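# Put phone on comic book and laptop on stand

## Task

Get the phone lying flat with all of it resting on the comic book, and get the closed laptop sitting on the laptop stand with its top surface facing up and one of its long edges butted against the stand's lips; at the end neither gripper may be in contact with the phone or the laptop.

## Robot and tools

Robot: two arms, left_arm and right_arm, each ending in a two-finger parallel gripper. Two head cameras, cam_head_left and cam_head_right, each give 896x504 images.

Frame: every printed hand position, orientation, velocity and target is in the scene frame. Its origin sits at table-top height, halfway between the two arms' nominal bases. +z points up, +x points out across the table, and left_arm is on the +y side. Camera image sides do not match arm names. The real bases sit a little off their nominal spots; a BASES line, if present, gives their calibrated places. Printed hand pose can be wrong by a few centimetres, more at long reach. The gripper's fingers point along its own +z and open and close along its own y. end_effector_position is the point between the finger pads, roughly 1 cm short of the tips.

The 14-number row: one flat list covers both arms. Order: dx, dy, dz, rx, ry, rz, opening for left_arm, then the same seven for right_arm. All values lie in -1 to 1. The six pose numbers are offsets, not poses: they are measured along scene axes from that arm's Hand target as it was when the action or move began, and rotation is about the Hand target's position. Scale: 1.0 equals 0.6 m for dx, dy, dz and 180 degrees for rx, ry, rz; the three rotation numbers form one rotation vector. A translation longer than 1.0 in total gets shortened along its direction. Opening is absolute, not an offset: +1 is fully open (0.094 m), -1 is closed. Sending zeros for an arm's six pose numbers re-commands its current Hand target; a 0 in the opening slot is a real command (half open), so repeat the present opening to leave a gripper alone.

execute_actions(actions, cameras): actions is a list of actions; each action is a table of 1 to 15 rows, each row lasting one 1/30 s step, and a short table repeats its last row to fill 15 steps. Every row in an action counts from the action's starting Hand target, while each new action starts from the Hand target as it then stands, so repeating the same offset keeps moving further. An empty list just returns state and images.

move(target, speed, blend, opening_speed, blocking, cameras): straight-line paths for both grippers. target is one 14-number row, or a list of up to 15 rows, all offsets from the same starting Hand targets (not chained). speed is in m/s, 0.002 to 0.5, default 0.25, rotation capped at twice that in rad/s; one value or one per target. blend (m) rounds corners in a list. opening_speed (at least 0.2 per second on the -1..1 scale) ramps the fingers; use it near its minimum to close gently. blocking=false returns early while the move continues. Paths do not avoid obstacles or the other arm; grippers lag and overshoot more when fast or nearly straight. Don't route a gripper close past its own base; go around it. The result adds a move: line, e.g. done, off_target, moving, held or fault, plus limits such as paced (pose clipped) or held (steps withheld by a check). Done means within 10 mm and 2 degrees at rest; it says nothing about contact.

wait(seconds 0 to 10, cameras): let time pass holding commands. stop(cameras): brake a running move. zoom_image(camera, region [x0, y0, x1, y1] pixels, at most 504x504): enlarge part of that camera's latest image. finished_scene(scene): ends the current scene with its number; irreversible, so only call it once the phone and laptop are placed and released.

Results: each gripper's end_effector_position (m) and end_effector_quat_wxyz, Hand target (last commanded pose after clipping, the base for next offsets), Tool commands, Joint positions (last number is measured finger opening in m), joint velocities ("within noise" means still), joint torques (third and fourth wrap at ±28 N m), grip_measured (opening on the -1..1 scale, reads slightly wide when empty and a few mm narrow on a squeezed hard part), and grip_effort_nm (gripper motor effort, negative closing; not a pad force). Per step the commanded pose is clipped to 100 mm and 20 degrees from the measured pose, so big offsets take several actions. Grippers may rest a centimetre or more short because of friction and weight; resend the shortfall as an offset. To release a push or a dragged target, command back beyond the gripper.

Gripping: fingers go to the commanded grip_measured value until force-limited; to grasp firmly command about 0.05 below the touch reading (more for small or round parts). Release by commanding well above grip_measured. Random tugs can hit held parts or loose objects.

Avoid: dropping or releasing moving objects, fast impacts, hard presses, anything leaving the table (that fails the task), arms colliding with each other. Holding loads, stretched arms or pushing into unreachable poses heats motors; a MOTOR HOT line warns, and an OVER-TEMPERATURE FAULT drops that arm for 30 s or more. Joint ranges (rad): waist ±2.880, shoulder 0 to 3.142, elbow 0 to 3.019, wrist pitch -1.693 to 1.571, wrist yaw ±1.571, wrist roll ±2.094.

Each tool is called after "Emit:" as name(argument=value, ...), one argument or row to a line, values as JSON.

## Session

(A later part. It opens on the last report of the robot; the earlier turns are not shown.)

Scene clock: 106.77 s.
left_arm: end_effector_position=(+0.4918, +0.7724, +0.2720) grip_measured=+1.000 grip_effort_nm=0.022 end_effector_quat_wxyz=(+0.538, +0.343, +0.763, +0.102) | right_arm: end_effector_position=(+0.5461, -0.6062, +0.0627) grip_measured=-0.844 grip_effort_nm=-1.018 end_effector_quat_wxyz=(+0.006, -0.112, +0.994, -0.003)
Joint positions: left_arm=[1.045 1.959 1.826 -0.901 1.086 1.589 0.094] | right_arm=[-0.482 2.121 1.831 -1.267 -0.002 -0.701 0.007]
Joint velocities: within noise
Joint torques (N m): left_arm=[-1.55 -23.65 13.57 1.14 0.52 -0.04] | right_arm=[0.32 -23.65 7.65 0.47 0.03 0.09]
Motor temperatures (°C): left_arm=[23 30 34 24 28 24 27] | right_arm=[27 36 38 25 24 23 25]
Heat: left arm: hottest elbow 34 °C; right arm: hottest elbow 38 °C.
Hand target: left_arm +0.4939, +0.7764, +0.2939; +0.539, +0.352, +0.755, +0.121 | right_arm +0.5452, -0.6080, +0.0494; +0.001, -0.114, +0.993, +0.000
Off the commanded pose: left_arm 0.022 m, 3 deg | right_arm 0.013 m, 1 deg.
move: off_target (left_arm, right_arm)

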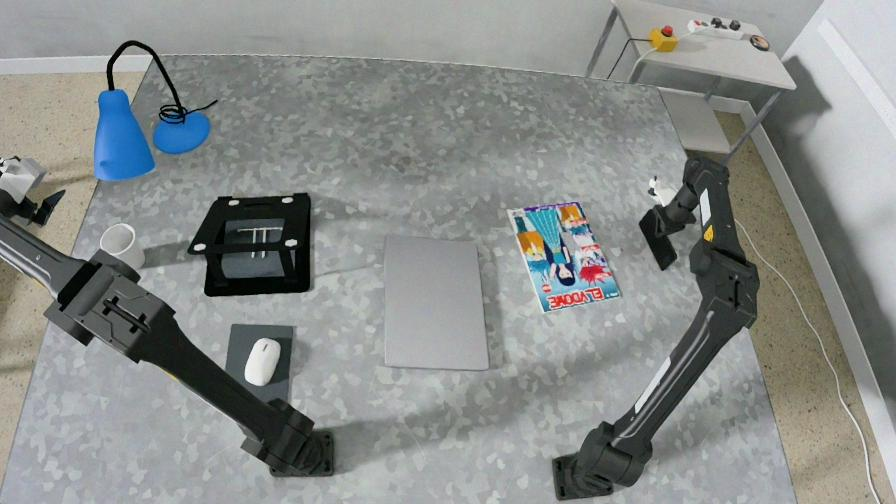

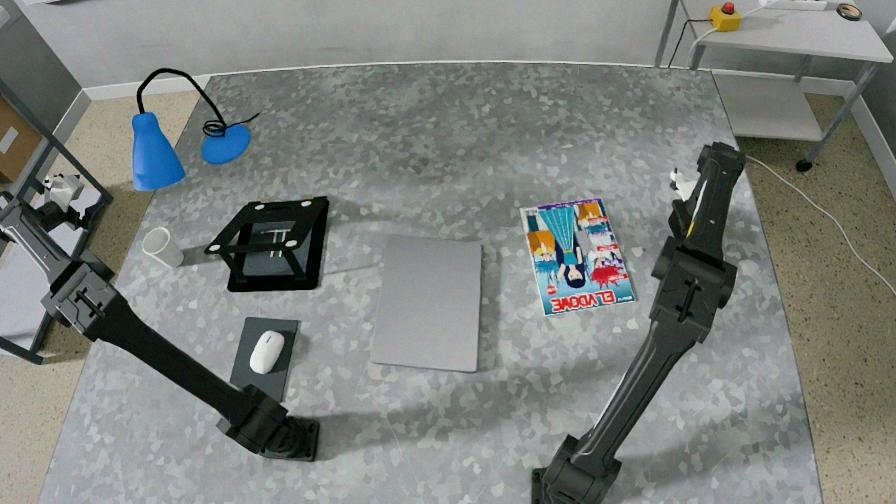

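Emit:
move(
  target=[
    [0,0,0,0,0,0,1,0,0,0.25,0,0,0,-0.95],
    [0,0,0,0,0,0,1,-0.05,0.42,0.25,0,0,0,-0.95],
    [0,0,0,0,0,0,1,-0.05,0.42,0.25,0.32,0.075,0,-0.95],
  ],
)

Emit:
zoom_image(
  camera="cam_head_left",
  region=[470, 130, 710, 330],
)

Emit:
zoom_image(
  camera="cam_head_right",
  region=[470, 130, 710, 330],
)

Scene clock: 124.83 s.
left_arm: end_effector_position=(+0.4918, +0.7724, +0.2720) grip_measured=+1.000 grip_effort_nm=0.022 end_effector_quat_wxyz=(+0.538, +0.343, +0.763, +0.102) | right_arm: end_effector_position=(+0.5178, -0.3519, +0.2091) grip_measured=-0.845 grip_effort_nm=-1.043 end_effector_quat_wxyz=(+0.059, -0.058, +0.897, +0.434)
Joint positions: left_arm=[1.045 1.959 1.826 -0.901 1.086 1.589 0.094] | right_arm=[-0.324 1.916 1.709 -1.667 -0.868 -0.589 0.007]
Joint velocities: within noise
Joint torques (N m): left_arm=[-1.49 -23.88 13.67 1.17 0.5 -0.01] | right_arm=[-0.09 -19.72 7.16 -0.84 -0.71 0.03]
Motor temperatures (°C): left_arm=[23 31 34 24 28 24 27] | right_arm=[27 37 37 25 24 23 26]
Heat: left arm: hottest elbow 34 °C; right arm: hottest shoulder 37 °C.
Hand target: left_arm +0.4939, +0.7764, +0.2939; +0.539, +0.352, +0.755, +0.121 | right_arm +0.5151, -0.3561, +0.1995; -0.056, -0.099, +0.864, +0.490
Off the commanded pose: left_arm 0.022 m, 3 deg | right_arm 0.011 m, 16 deg.
joint sent to its limit (right arm) — joint 4 (wrist pitch), lower limit. The joint targets are off in orientation, not in position.
move: off_target (left_arm, right_arm); limits=paced

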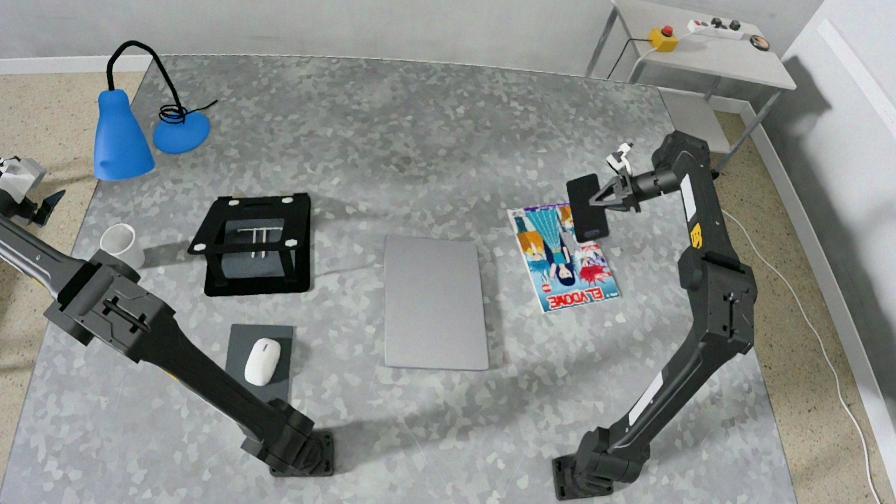

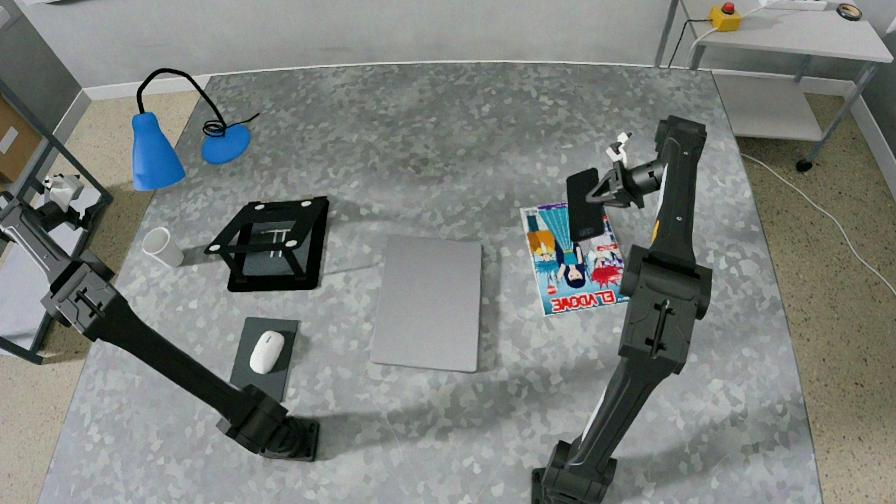

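Scaled by 2.100.

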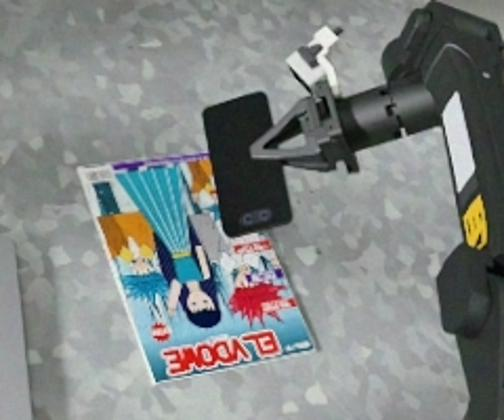

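Scaled by 2.100.

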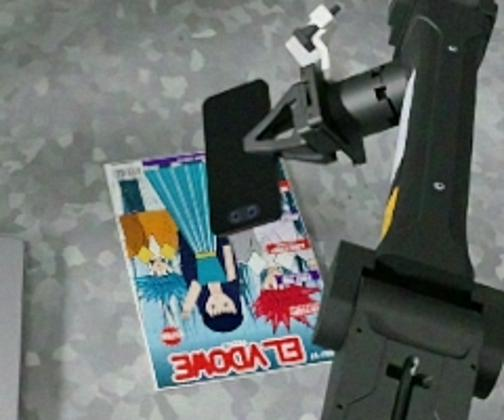

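Emit:
move(
  target=[0,0,0,0,0,0,1,0.06,0.0,-0.20,0,0,0,-0.95],
  speed=0.15,
)

Emit:
zoom_image(
  camera="cam_head_left",
  region=[470, 130, 710, 330],
)

Emit:
zoom_image(
  camera="cam_head_right",
  region=[470, 130, 710, 330],
)

Scene clock: 133.17 s.
left_arm: end_effector_position=(+0.4918, +0.7724, +0.2720) grip_measured=+1.000 grip_effort_nm=0.022 end_effector_quat_wxyz=(+0.538, +0.343, +0.763, +0.102) | right_arm: end_effector_position=(+0.5343, -0.3578, +0.0694) grip_measured=-0.845 grip_effort_nm=-1.033 end_effector_quat_wxyz=(-0.020, -0.060, +0.883, +0.466)
Joint positions: left_arm=[1.045 1.959 1.826 -0.901 1.086 1.589 0.094] | right_arm=[-0.321 2.209 1.765 -1.668 -0.85 -0.701 0.007]
Joint velocities: within noise
Joint torques (N m): left_arm=[-1.49 -24.06 13.67 1.06 0.47 -0.01] | right_arm=[1.32 -23.65 10.92 -1.14 -0.52 0.06]
Motor temperatures (°C): left_arm=[23 31 34 24 28 24 27] | right_arm=[27 36 37 25 24 23 26]
Heat: left arm: hottest elbow 34 °C; right arm: hottest elbow 37 °C.
Hand target: left_arm +0.4939, +0.7764, +0.2939; +0.539, +0.352, +0.755, +0.121 | right_arm +0.5511, -0.3559, +0.0794; -0.057, -0.099, +0.864, +0.490
Off the commanded pose: left_arm 0.022 m, 3 deg | right_arm 0.020 m, 7 deg.
joint sent to its limit (right arm) — joint 4 (wrist pitch), lower limit. The joint targets are off in orientation, not in position.
move: off_target (left_arm, right_arm)

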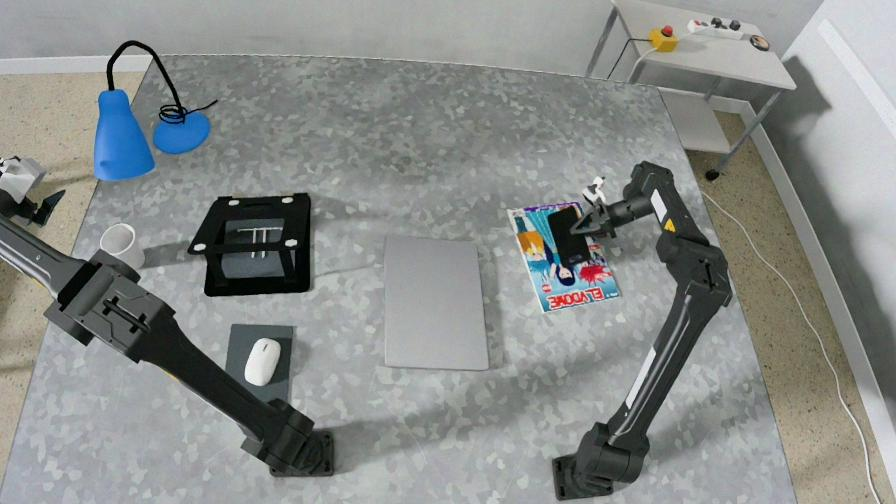

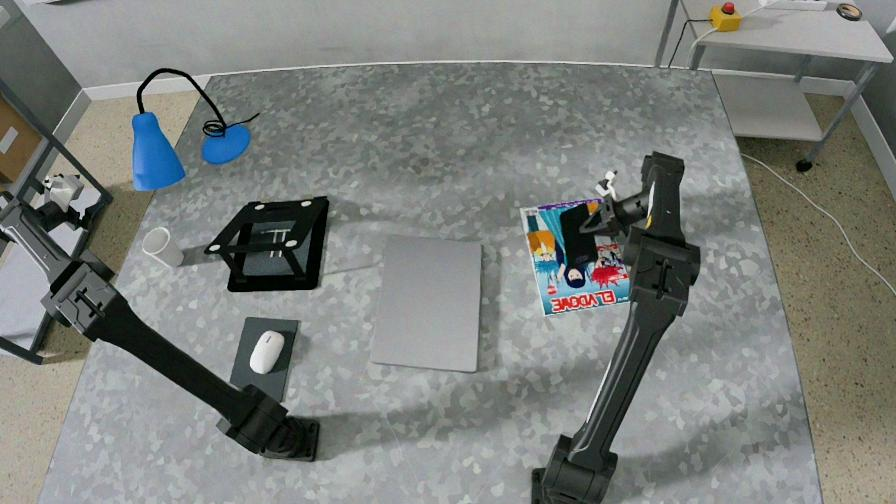

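Scaled by 2.100.

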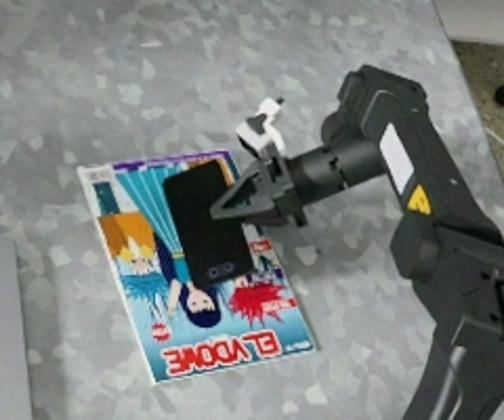

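Scaled by 2.100.

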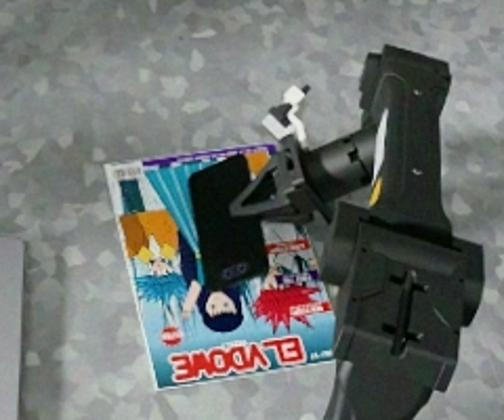

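Emit:
move(
  target=[0,0,0,0,0,0,1,0.0,0.01,-0.06,0.083,0.019,0,-0.95],
  speed=0.1,
)

Emit:
zoom_image(
  camera="cam_head_left",
  region=[470, 150, 710, 330],
)

Emit:
zoom_image(
  camera="cam_head_right",
  region=[470, 150, 710, 330],
)

Scene clock: 139.67 s.
left_arm: end_effector_position=(+0.4918, +0.7724, +0.2720) grip_measured=+1.000 grip_effort_nm=0.022 end_effector_quat_wxyz=(+0.538, +0.343, +0.763, +0.102) | right_arm: end_effector_position=(+0.5470, -0.3433, +0.0467) grip_measured=-0.845 grip_effort_nm=-1.038 end_effector_quat_wxyz=(+0.015, -0.043, +0.842, +0.538)
Joint positions: left_arm=[1.045 1.959 1.826 -0.901 1.086 1.589 0.094] | right_arm=[-0.321 2.29 1.765 -1.668 -1.026 -0.777 0.007]
Joint velocities: within noise
Joint torques (N m): left_arm=[-1.44 -23.12 13.65 1.25 0.48 -0.05] | right_arm=[-0.21 -23.47 7.87 -1.18 -0.65 0.05]
Motor temperatures (°C): left_arm=[23 31 34 24 28 24 27] | right_arm=[27 37 38 25 24 23 27]
Heat: left arm: hottest elbow 34 °C; right arm: hottest elbow 38 °C.
Hand target: left_arm +0.4939, +0.7764, +0.2939; +0.539, +0.352, +0.755, +0.121 | right_arm +0.5511, -0.3500, +0.0434; -0.069, -0.091, +0.791, +0.601
Off the commanded pose: left_arm 0.022 m, 3 deg | right_arm 0.008 m, 14 deg.
joint sent to its limit (right arm) — joint 4 (wrist pitch), lower limit. The joint targets are off in orientation, not in position.
move: off_target (left_arm, right_arm)

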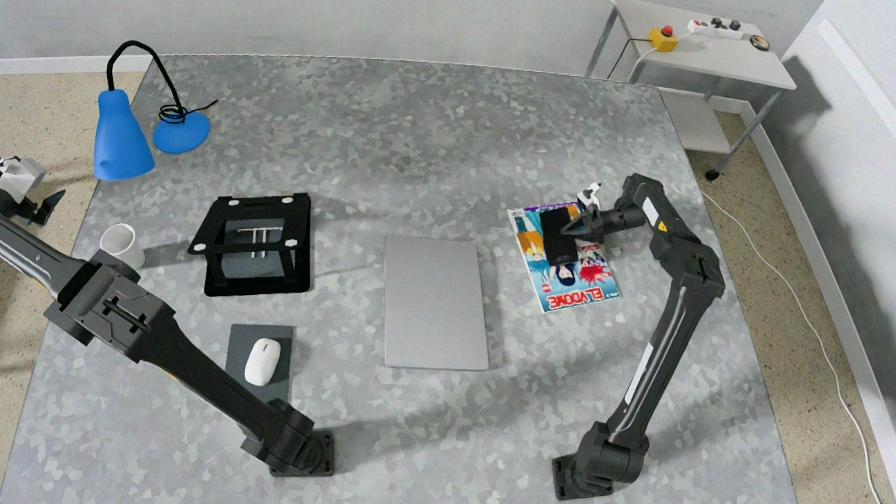

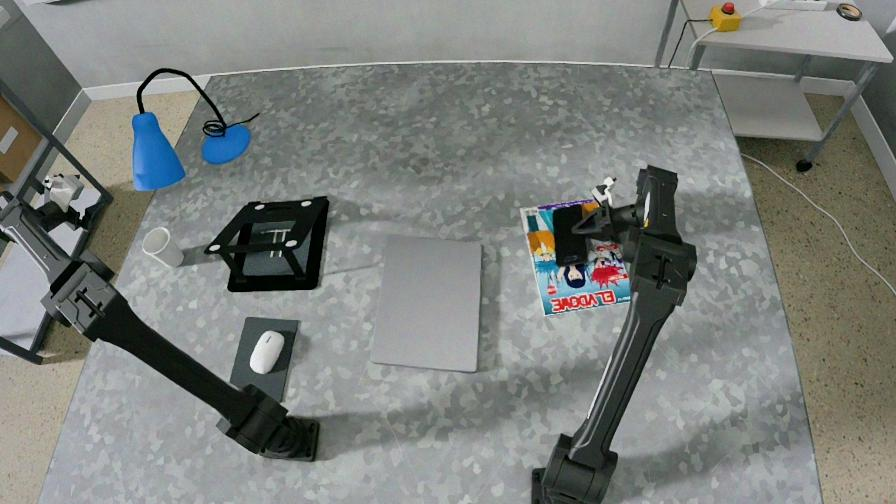

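Scaled by 2.100.

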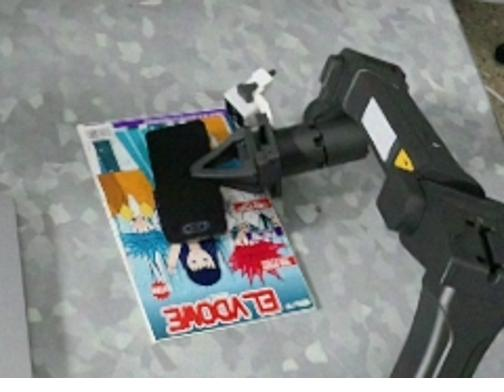

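Scaled by 2.100.

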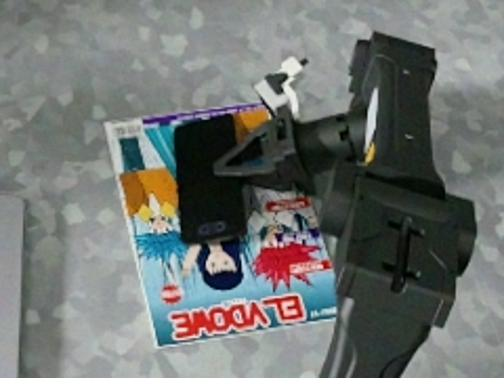

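Emit:
move(
  target=[0,0,0,0,0,0,1,-0.05,0.0,-0.04,0,0,0,-0.95],
  speed=0.06,
)

Emit:
zoom_image(
  camera="cam_head_left",
  region=[470, 150, 710, 330],
)

Emit:
zoom_image(
  camera="cam_head_right",
  region=[470, 150, 710, 330],
)

Scene clock: 145.53 s.
left_arm: end_effector_position=(+0.4918, +0.7724, +0.2720) grip_measured=+1.000 grip_effort_nm=0.022 end_effector_quat_wxyz=(+0.538, +0.343, +0.763, +0.102) | right_arm: end_effector_position=(+0.5307, -0.3447, +0.0366) grip_measured=-0.845 grip_effort_nm=-1.033 end_effector_quat_wxyz=(+0.009, -0.049, +0.838, +0.544)
Joint positions: left_arm=[1.045 1.959 1.826 -0.901 1.086 1.589 0.094] | right_arm=[-0.332 2.291 1.72 -1.678 -1.02 -0.832 0.007]
Joint velocities: within noise
Joint torques (N m): left_arm=[-0.73 -23.59 13.93 1.17 0.47 0.01] | right_arm=[-0.26 -22.53 4.78 -0.96 -0.05 -0.18]
Motor temperatures (°C): left_arm=[23 31 34 24 28 24 27] | right_arm=[27 36 38 25 24 23 27]
Heat: left arm: hottest elbow 34 °C; right arm: hottest elbow 38 °C.
Hand target: left_arm +0.4939, +0.7764, +0.2939; +0.539, +0.352, +0.755, +0.121 | right_arm +0.5211, -0.3500, +0.0194; -0.069, -0.091, +0.791, +0.601
Off the commanded pose: left_arm 0.022 m, 3 deg | right_arm 0.020 m, 13 deg.
joint sent to its limit (right arm) — joint 4 (wrist pitch), lower limit. The joint targets are off in orientation, not in position.
move: off_target (left_arm, right_arm)

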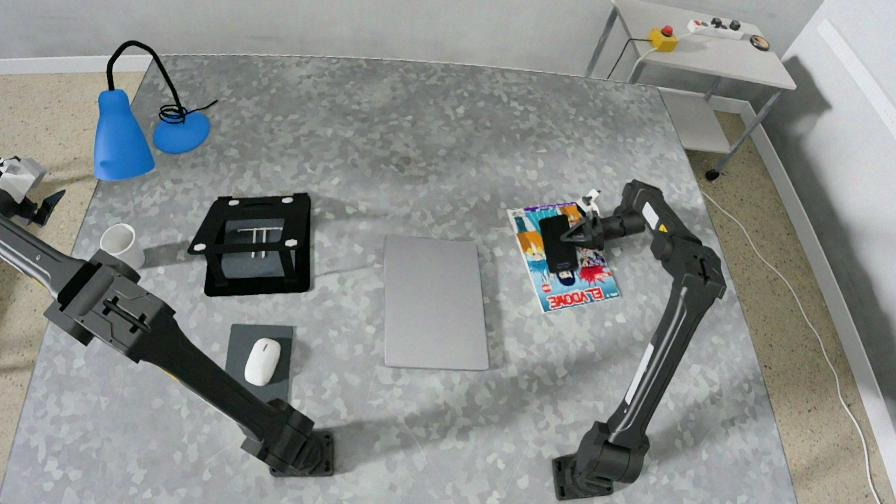

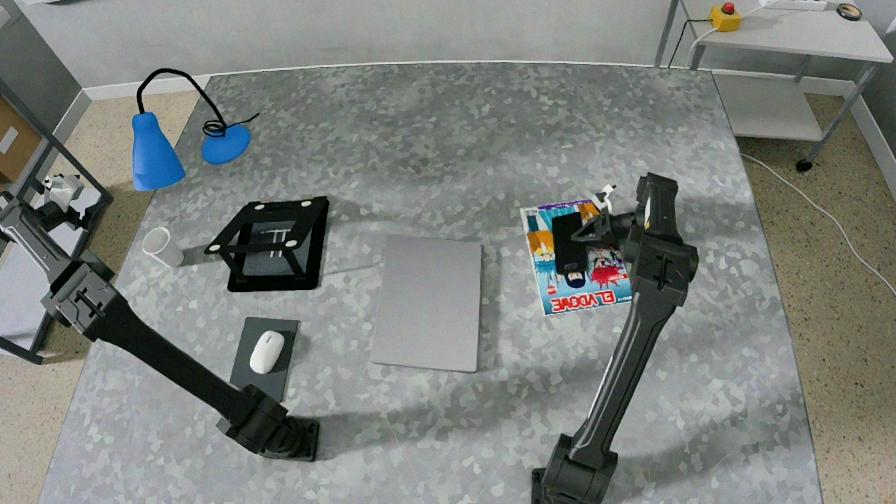

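Scaled by 2.100.

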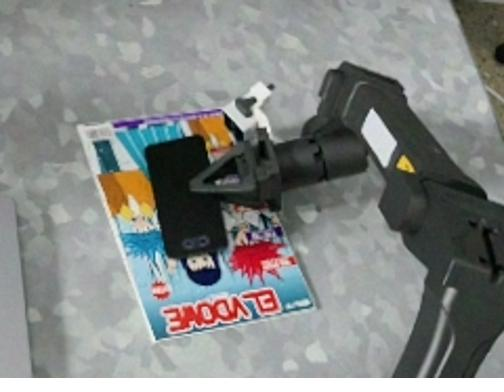

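Scaled by 2.100.

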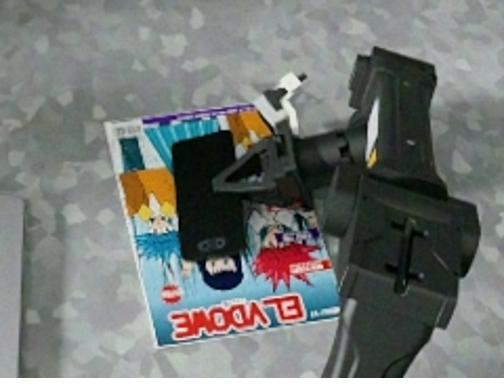

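Emit:
move(
  target=[0,0,0,0,0,0,1,0,0.0,0,0,0,0,-0.5],
  opening_speed=0.2,
)

Emit:
zoom_image(
  camera="cam_head_left",
  region=[500, 170, 640, 310],
)

Emit:
zoom_image(
  camera="cam_head_right",
  region=[510, 170, 650, 310],
)

Scene clock: 151.40 s.
left_arm: end_effector_position=(+0.4918, +0.7724, +0.2720) grip_measured=+1.000 grip_effort_nm=0.022 end_effector_quat_wxyz=(+0.538, +0.343, +0.763, +0.102) | right_arm: end_effector_position=(+0.5270, -0.3450, +0.0337) grip_measured=-0.502 grip_effort_nm=0.061 end_effector_quat_wxyz=(+0.009, -0.060, +0.839, +0.541)
Joint positions: left_arm=[1.045 1.959 1.826 -0.901 1.086 1.589 0.094] | right_arm=[-0.332 2.291 1.714 -1.678 -1.006 -0.856 0.023]
Joint velocities: within noise
Joint torques (N m): left_arm=[-2.08 -23.82 13.87 1.26 0.49 -0.01] | right_arm=[-0.21 -22.53 5.29 -0.92 -0.4 0.01]
Motor temperatures (°C): left_arm=[23 31 35 24 28 24 27] | right_arm=[27 37 37 25 24 23 27]
Heat: left arm: hottest elbow 35 °C; right arm: hottest shoulder 37 °C.
Hand target: left_arm +0.4939, +0.7764, +0.2939; +0.539, +0.352, +0.755, +0.121 | right_arm +0.5211, -0.3500, +0.0194; -0.069, -0.091, +0.791, +0.601
Off the commanded pose: left_arm 0.022 m, 3 deg | right_arm 0.016 m, 13 deg.
joint sent to its limit (right arm) — joint 4 (wrist pitch), lower limit. The joint targets are off in orientation, not in position.
move: off_target (left_arm, right_arm)

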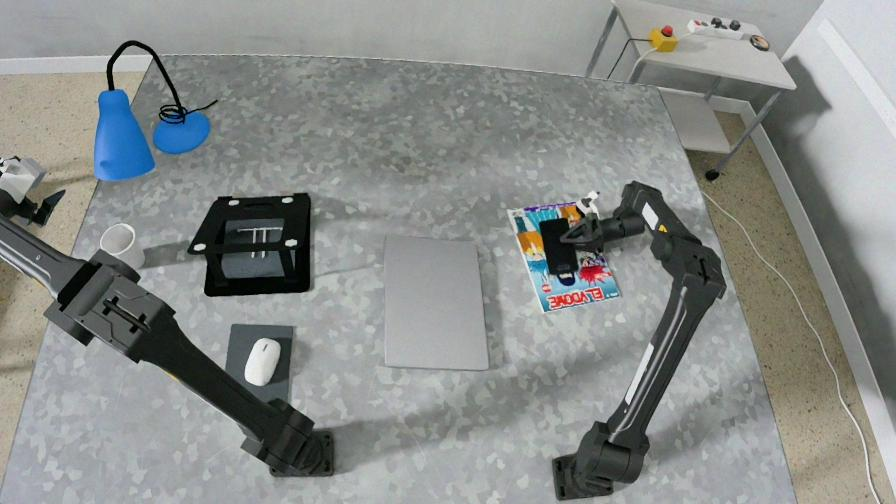

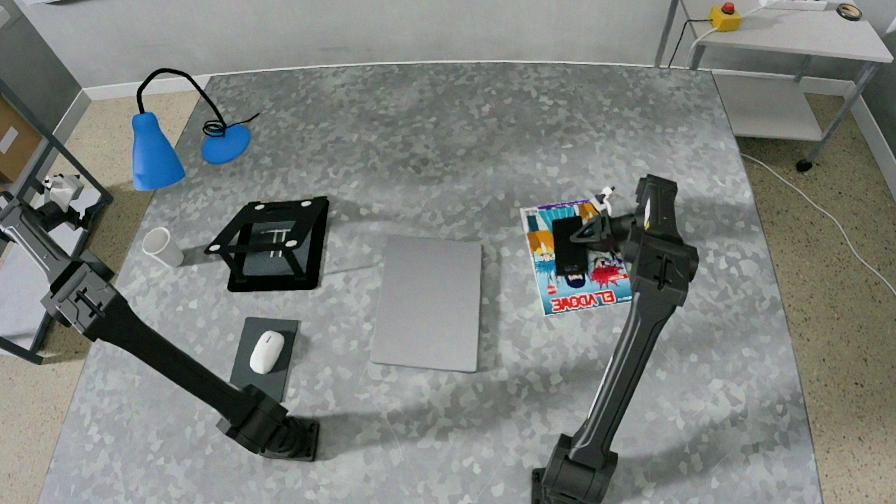

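Scaled by 3.600.

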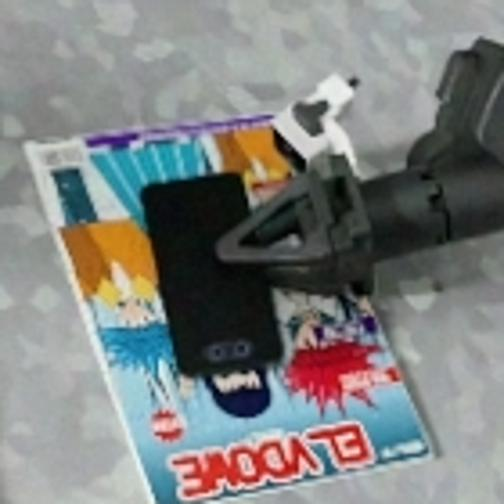

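Scaled by 3.600.

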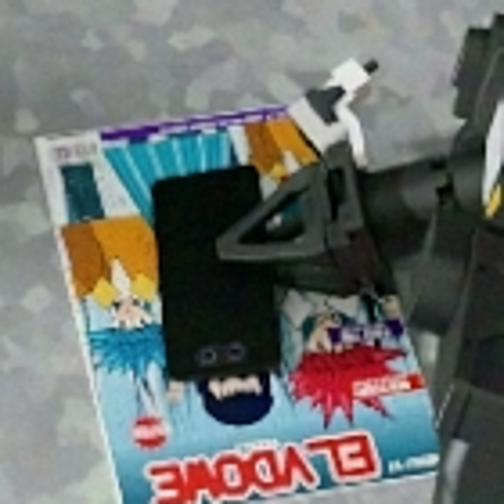

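Emit:
move(
  target=[0,0,0,0,0,0,1,0,-0.14,0.055,0,0,0,-0.5],
  speed=0.08,
)

Emit:
zoom_image(
  camera="cam_head_left",
  region=[500, 170, 640, 310],
)

Emit:
zoom_image(
  camera="cam_head_right",
  region=[510, 170, 650, 310],
)

Scene clock: 156.17 s.
left_arm: end_effector_position=(+0.4918, +0.7724, +0.2720) grip_measured=+1.000 grip_effort_nm=0.022 end_effector_quat_wxyz=(+0.538, +0.343, +0.763, +0.102) | right_arm: end_effector_position=(+0.5103, -0.4229, +0.0339) grip_measured=-0.501 grip_effort_nm=0.061 end_effector_quat_wxyz=(+0.027, -0.015, +0.855, +0.517)
Joint positions: left_arm=[1.045 1.959 1.826 -0.901 1.086 1.589 0.094] | right_arm=[-0.466 2.276 1.714 -1.678 -0.939 -0.845 0.023]
Joint velocities: within noise
Joint torques (N m): left_arm=[-0.73 -23.82 13.71 1.14 0.53 0] | right_arm=[-0.03 -25.35 8.47 -0.94 -0.32 0.16]
Motor temperatures (°C): left_arm=[23 31 35 24 28 24 27] | right_arm=[27 37 37 25 24 23 26]
Heat: left arm: hottest elbow 35 °C; right arm: hottest shoulder 37 °C.
Hand target: left_arm +0.4939, +0.7764, +0.2939; +0.539, +0.352, +0.755, +0.121 | right_arm +0.5211, -0.4340, +0.0524; -0.069, -0.091, +0.791, +0.601
Off the commanded pose: left_arm 0.022 m, 3 deg | right_arm 0.024 m, 19 deg.
joint sent to its limit (right arm) — joint 4 (wrist pitch), lower limit. The joint targets are off in orientation, not in position.
move: off_target (left_arm, right_arm)

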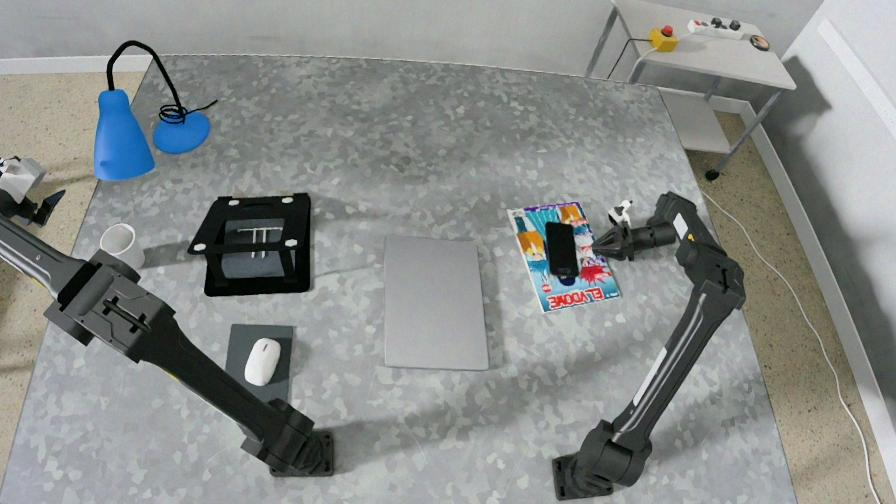

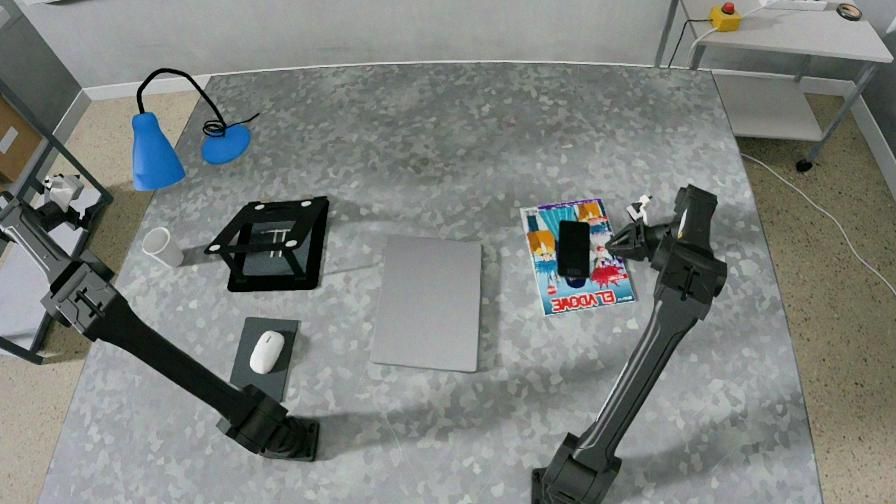

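Scaled by 3.600.

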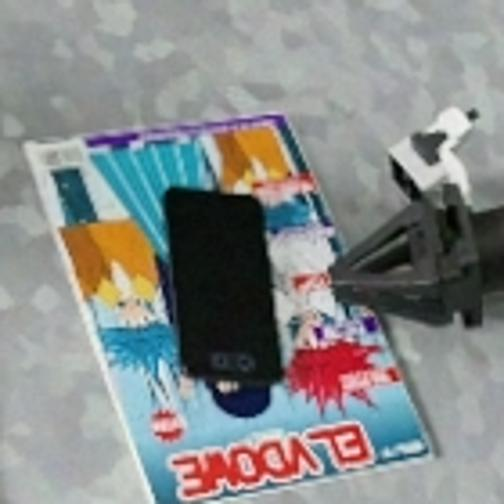

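Scaled by 3.600.

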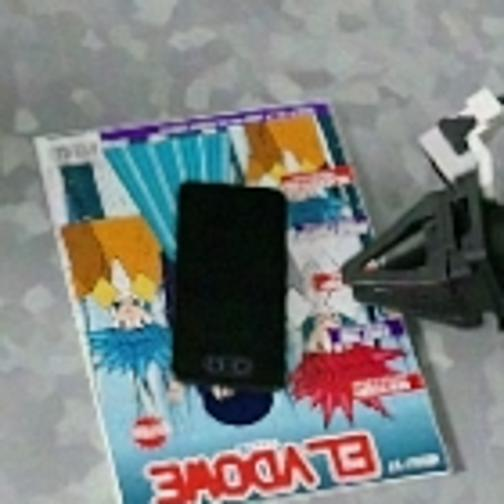

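Emit:
move(
  target=[
    [0,0,0,0,0,0,1,0,-0.08,0.12,0,0,0,-0.5],
    [-0.0,-0.48,0.0,-0.04,0.187,0.122,-1,-0.2,-0.03,0.25,-0.411,-0.047,-0.062,-1],
    [-0.005,-0.93,-0.24,-0.084,0.375,0.245,-1,-0.418,0.407,0.16,-0.411,-0.047,-0.062,-1],
  ],
  speed=0.3,
)

Scene clock: 184.77 s.
left_arm: end_effector_position=(+0.4796, +0.2214, +0.1370) grip_measured=-0.987 grip_effort_nm=-0.691 end_effector_quat_wxyz=(-0.014, +0.002, +1.000, +0.002) | right_arm: end_effector_position=(+0.2732, -0.1920, +0.1490) grip_measured=-0.992 grip_effort_nm=-0.447 end_effector_quat_wxyz=(-0.006, +0.001, +1.000, +0.000)
Joint positions: left_arm=[-0.076 1.586 1.251 -1.264 -0.002 -0.044 0.001] | right_arm=[0.364 1.24 0.931 -1.274 -0.004 0.372 0]
Joint velocities: within noise
Joint torques (N m): left_arm=[-2.2 -15.79 13.38 -0.29 0.07 -0.07] | right_arm=[1.26 -10.93 6.99 0.5 0.11 0.23]
Motor temperatures (°C): left_arm=[23 31 35 24 28 24 27] | right_arm=[27 37 36 25 24 23 26]
Heat: left arm: hottest elbow 35 °C; right arm: hottest shoulder 37 °C.
Hand target: left_arm +0.4909, +0.2183, +0.1501; -0.001, +0.000, +1.000, +0.000 | right_arm +0.2703, -0.1898, +0.1483; +0.000, +0.000, +1.000, +0.001
Off the commanded pose: left_arm 0.017 m, 1 deg | right_arm 0.004 m, 1 deg.
move: off_target (left_arm); limits=paced

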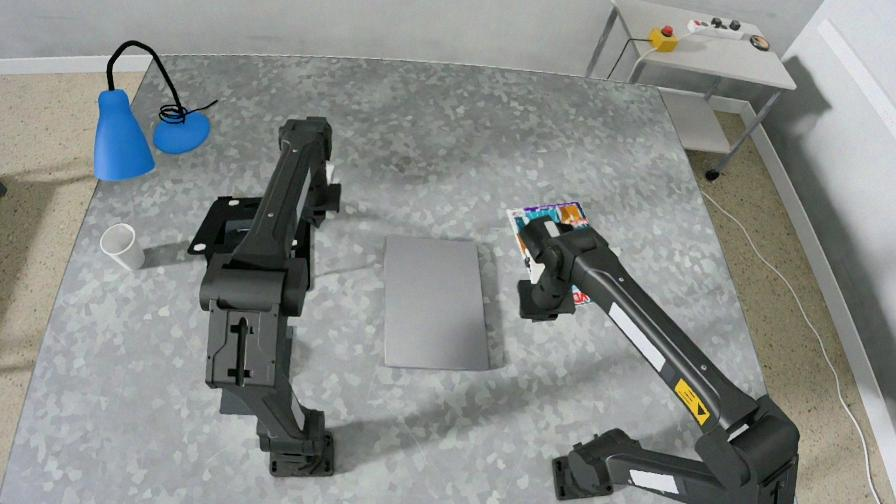

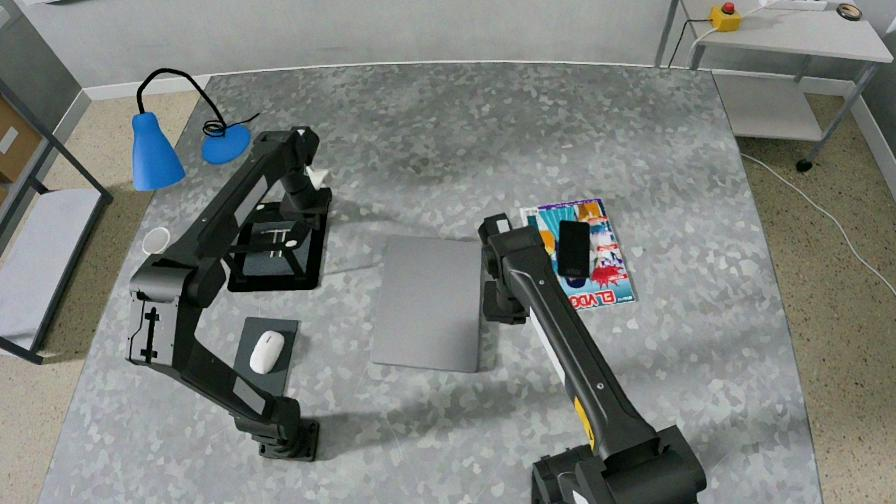

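Emit:
move(
  target=[-0.05,-0.05,-0.17,0,0,0,-1,0.0,0,-0.16,0,0,0,-1],
  speed=0.2,
)

Emit:
zoom_image(
  camera="cam_head_left",
  region=[290, 190, 590, 400],
)

Emit:
zoom_image(
  camera="cam_head_right",
  region=[290, 190, 590, 400],
)

Scene clock: 188.53 s.
left_arm: end_effector_position=(+0.4624, +0.1925, +0.0540) grip_measured=-0.987 grip_effort_nm=-0.691 end_effector_quat_wxyz=(+0.001, -0.001, +1.000, +0.000) | right_arm: end_effector_position=(+0.2733, -0.1920, +0.0601) grip_measured=-0.992 grip_effort_nm=-0.442 end_effector_quat_wxyz=(+0.006, +0.002, +1.000, +0.005)
Joint positions: left_arm=[-0.144 1.63 1.064 -1.004 -0.001 -0.116 0.001] | right_arm=[0.364 1.339 0.761 -0.979 -0.004 0.373 0]
Joint velocities: within noise
Joint torques (N m): left_arm=[-1.67 -13.1 8.23 0.76 0.08 -0.1] | right_arm=[1.26 -8.94 6.38 0.46 0.12 0.23]
Motor temperatures (°C): left_arm=[23 31 35 24 28 24 27] | right_arm=[27 37 36 25 24 23 26]
Heat: left arm: hottest elbow 35 °C; right arm: hottest shoulder 37 °C.
Hand target: left_arm +0.4608, +0.1882, +0.0480; -0.001, +0.000, +1.000, +0.000 | right_arm +0.2703, -0.1897, +0.0523; +0.000, +0.000, +1.000, +0.001
Off the commanded pose: left_arm 0.007 m, 0 deg | right_arm 0.009 m, 1 deg.
move: done

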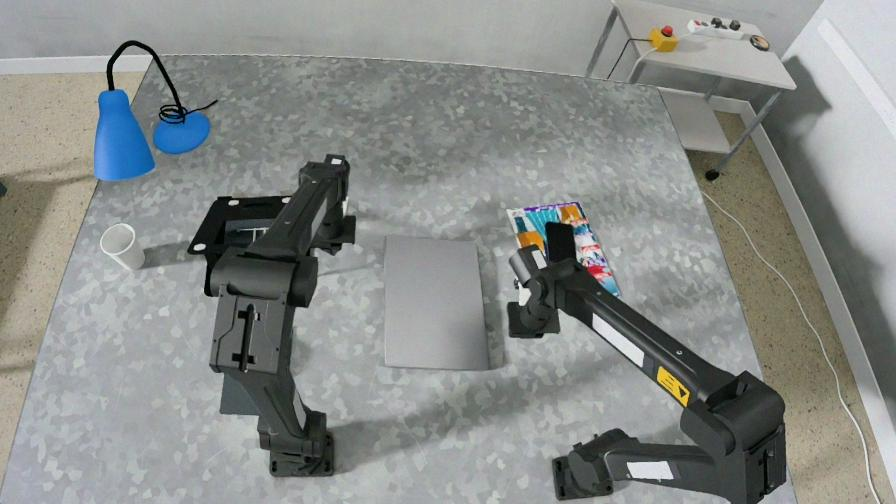

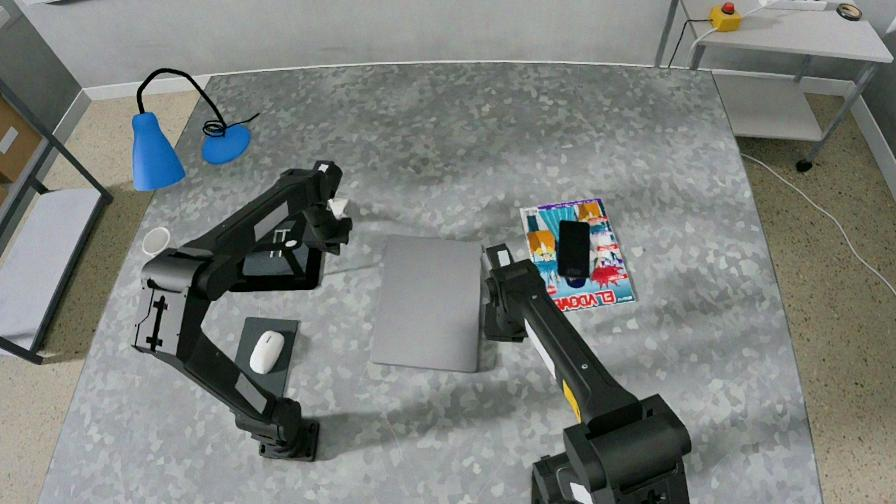

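Scaled by 1.680.

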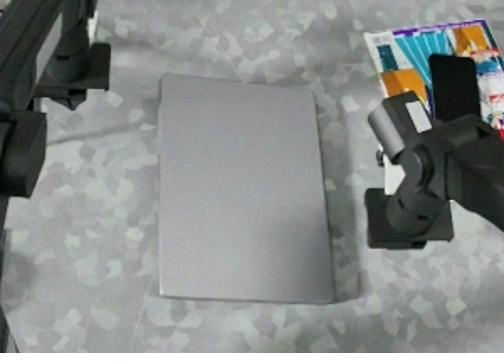

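Scaled by 1.680.

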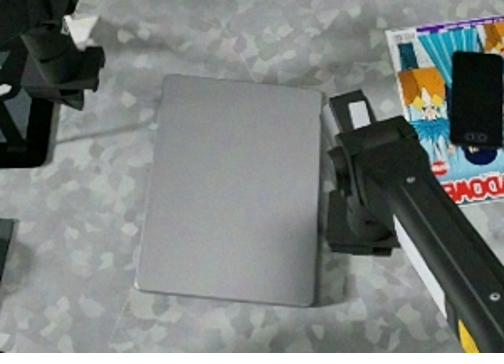

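Emit:
move(
  target=[
    [0.06,-0.047,-0.03,0,0,0,-1,0.012,0.05,-0.03,0,0,0,-1],
    [0.06,-0.047,-0.06,0,0,0,-1,0.012,0.05,-0.067,0,0,0,-1],
    [0.06,-0.097,-0.06,0,0,0,-1,0.012,0.1,-0.067,0,0,0,-1],
    [0.11,-0.152,-0.06,0,0,-0.083,-1,-0.038,0.155,-0.067,0,0,-0.083,-1],
  ],
  speed=0.12,
  blend=0.005,
)

Emit:
zoom_image(
  camera="cam_head_left",
  region=[290, 190, 590, 400],
)

Emit:
zoom_image(
  camera="cam_head_right",
  region=[290, 190, 590, 400],
)

Scene clock: 199.83 s.
left_arm: end_effector_position=(+0.5110, +0.1110, +0.0124) grip_measured=-0.987 grip_effort_nm=-0.691 end_effector_quat_wxyz=(-0.007, +0.116, +0.993, +0.001) | right_arm: end_effector_position=(+0.2456, -0.1072, +0.0120) grip_measured=-0.992 grip_effort_nm=-0.442 end_effector_quat_wxyz=(-0.004, +0.134, +0.991, -0.005)
Joint positions: left_arm=[-0.296 1.842 1.232 -0.975 -0.001 -0.034 0.001] | right_arm=[0.632 1.493 0.761 -0.852 0.002 0.906 0]
Joint velocities: within noise
Joint torques (N m): left_arm=[-2.84 -15.44 13.19 0.08 0.01 0.16] | right_arm=[1.85 -11.28 6.9 0.54 -0.05 0.24]
Motor temperatures (°C): left_arm=[23 30 35 24 27 24 27] | right_arm=[27 37 36 25 24 23 26]
Heat: left arm: hottest elbow 35 °C; right arm: hottest shoulder 37 °C.
Hand target: left_arm +0.5268, +0.0970, +0.0120; -0.001, +0.130, +0.992, +0.000 | right_arm +0.2475, -0.0969, +0.0121; +0.000, +0.130, +0.992, +0.001
Off the commanded pose: left_arm 0.021 m, 2 deg | right_arm 0.011 m, 1 deg.
move: off_target (left_arm, right_arm)

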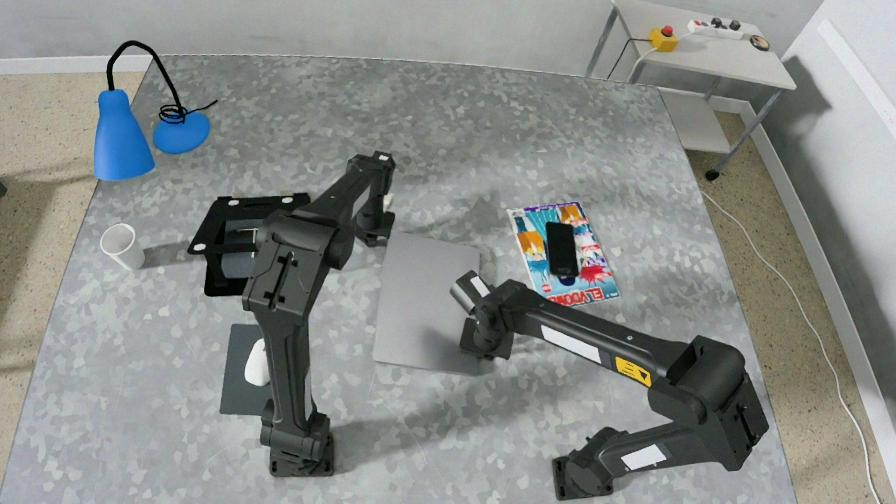

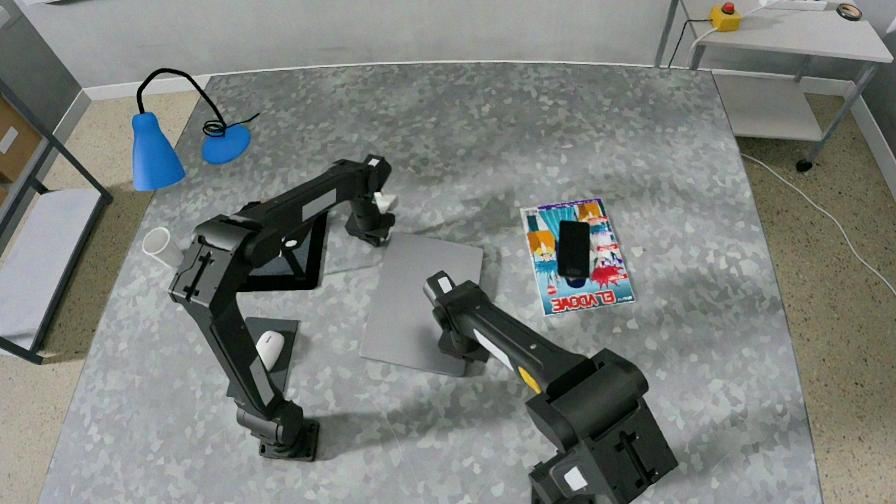

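Scaled by 1.680.

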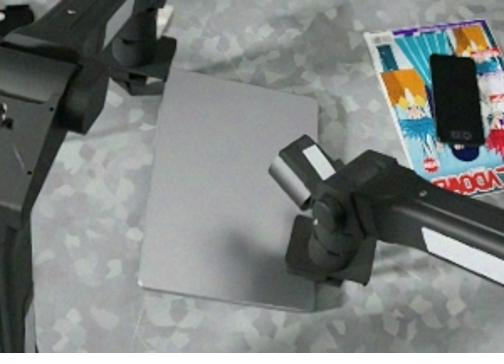

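Scaled by 1.680.

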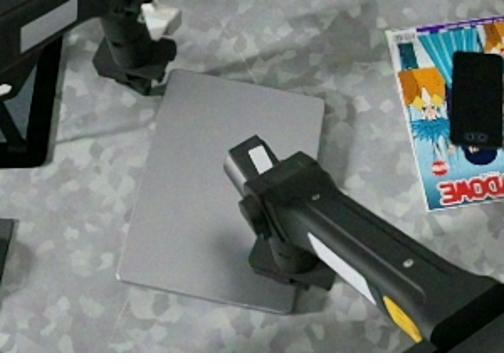

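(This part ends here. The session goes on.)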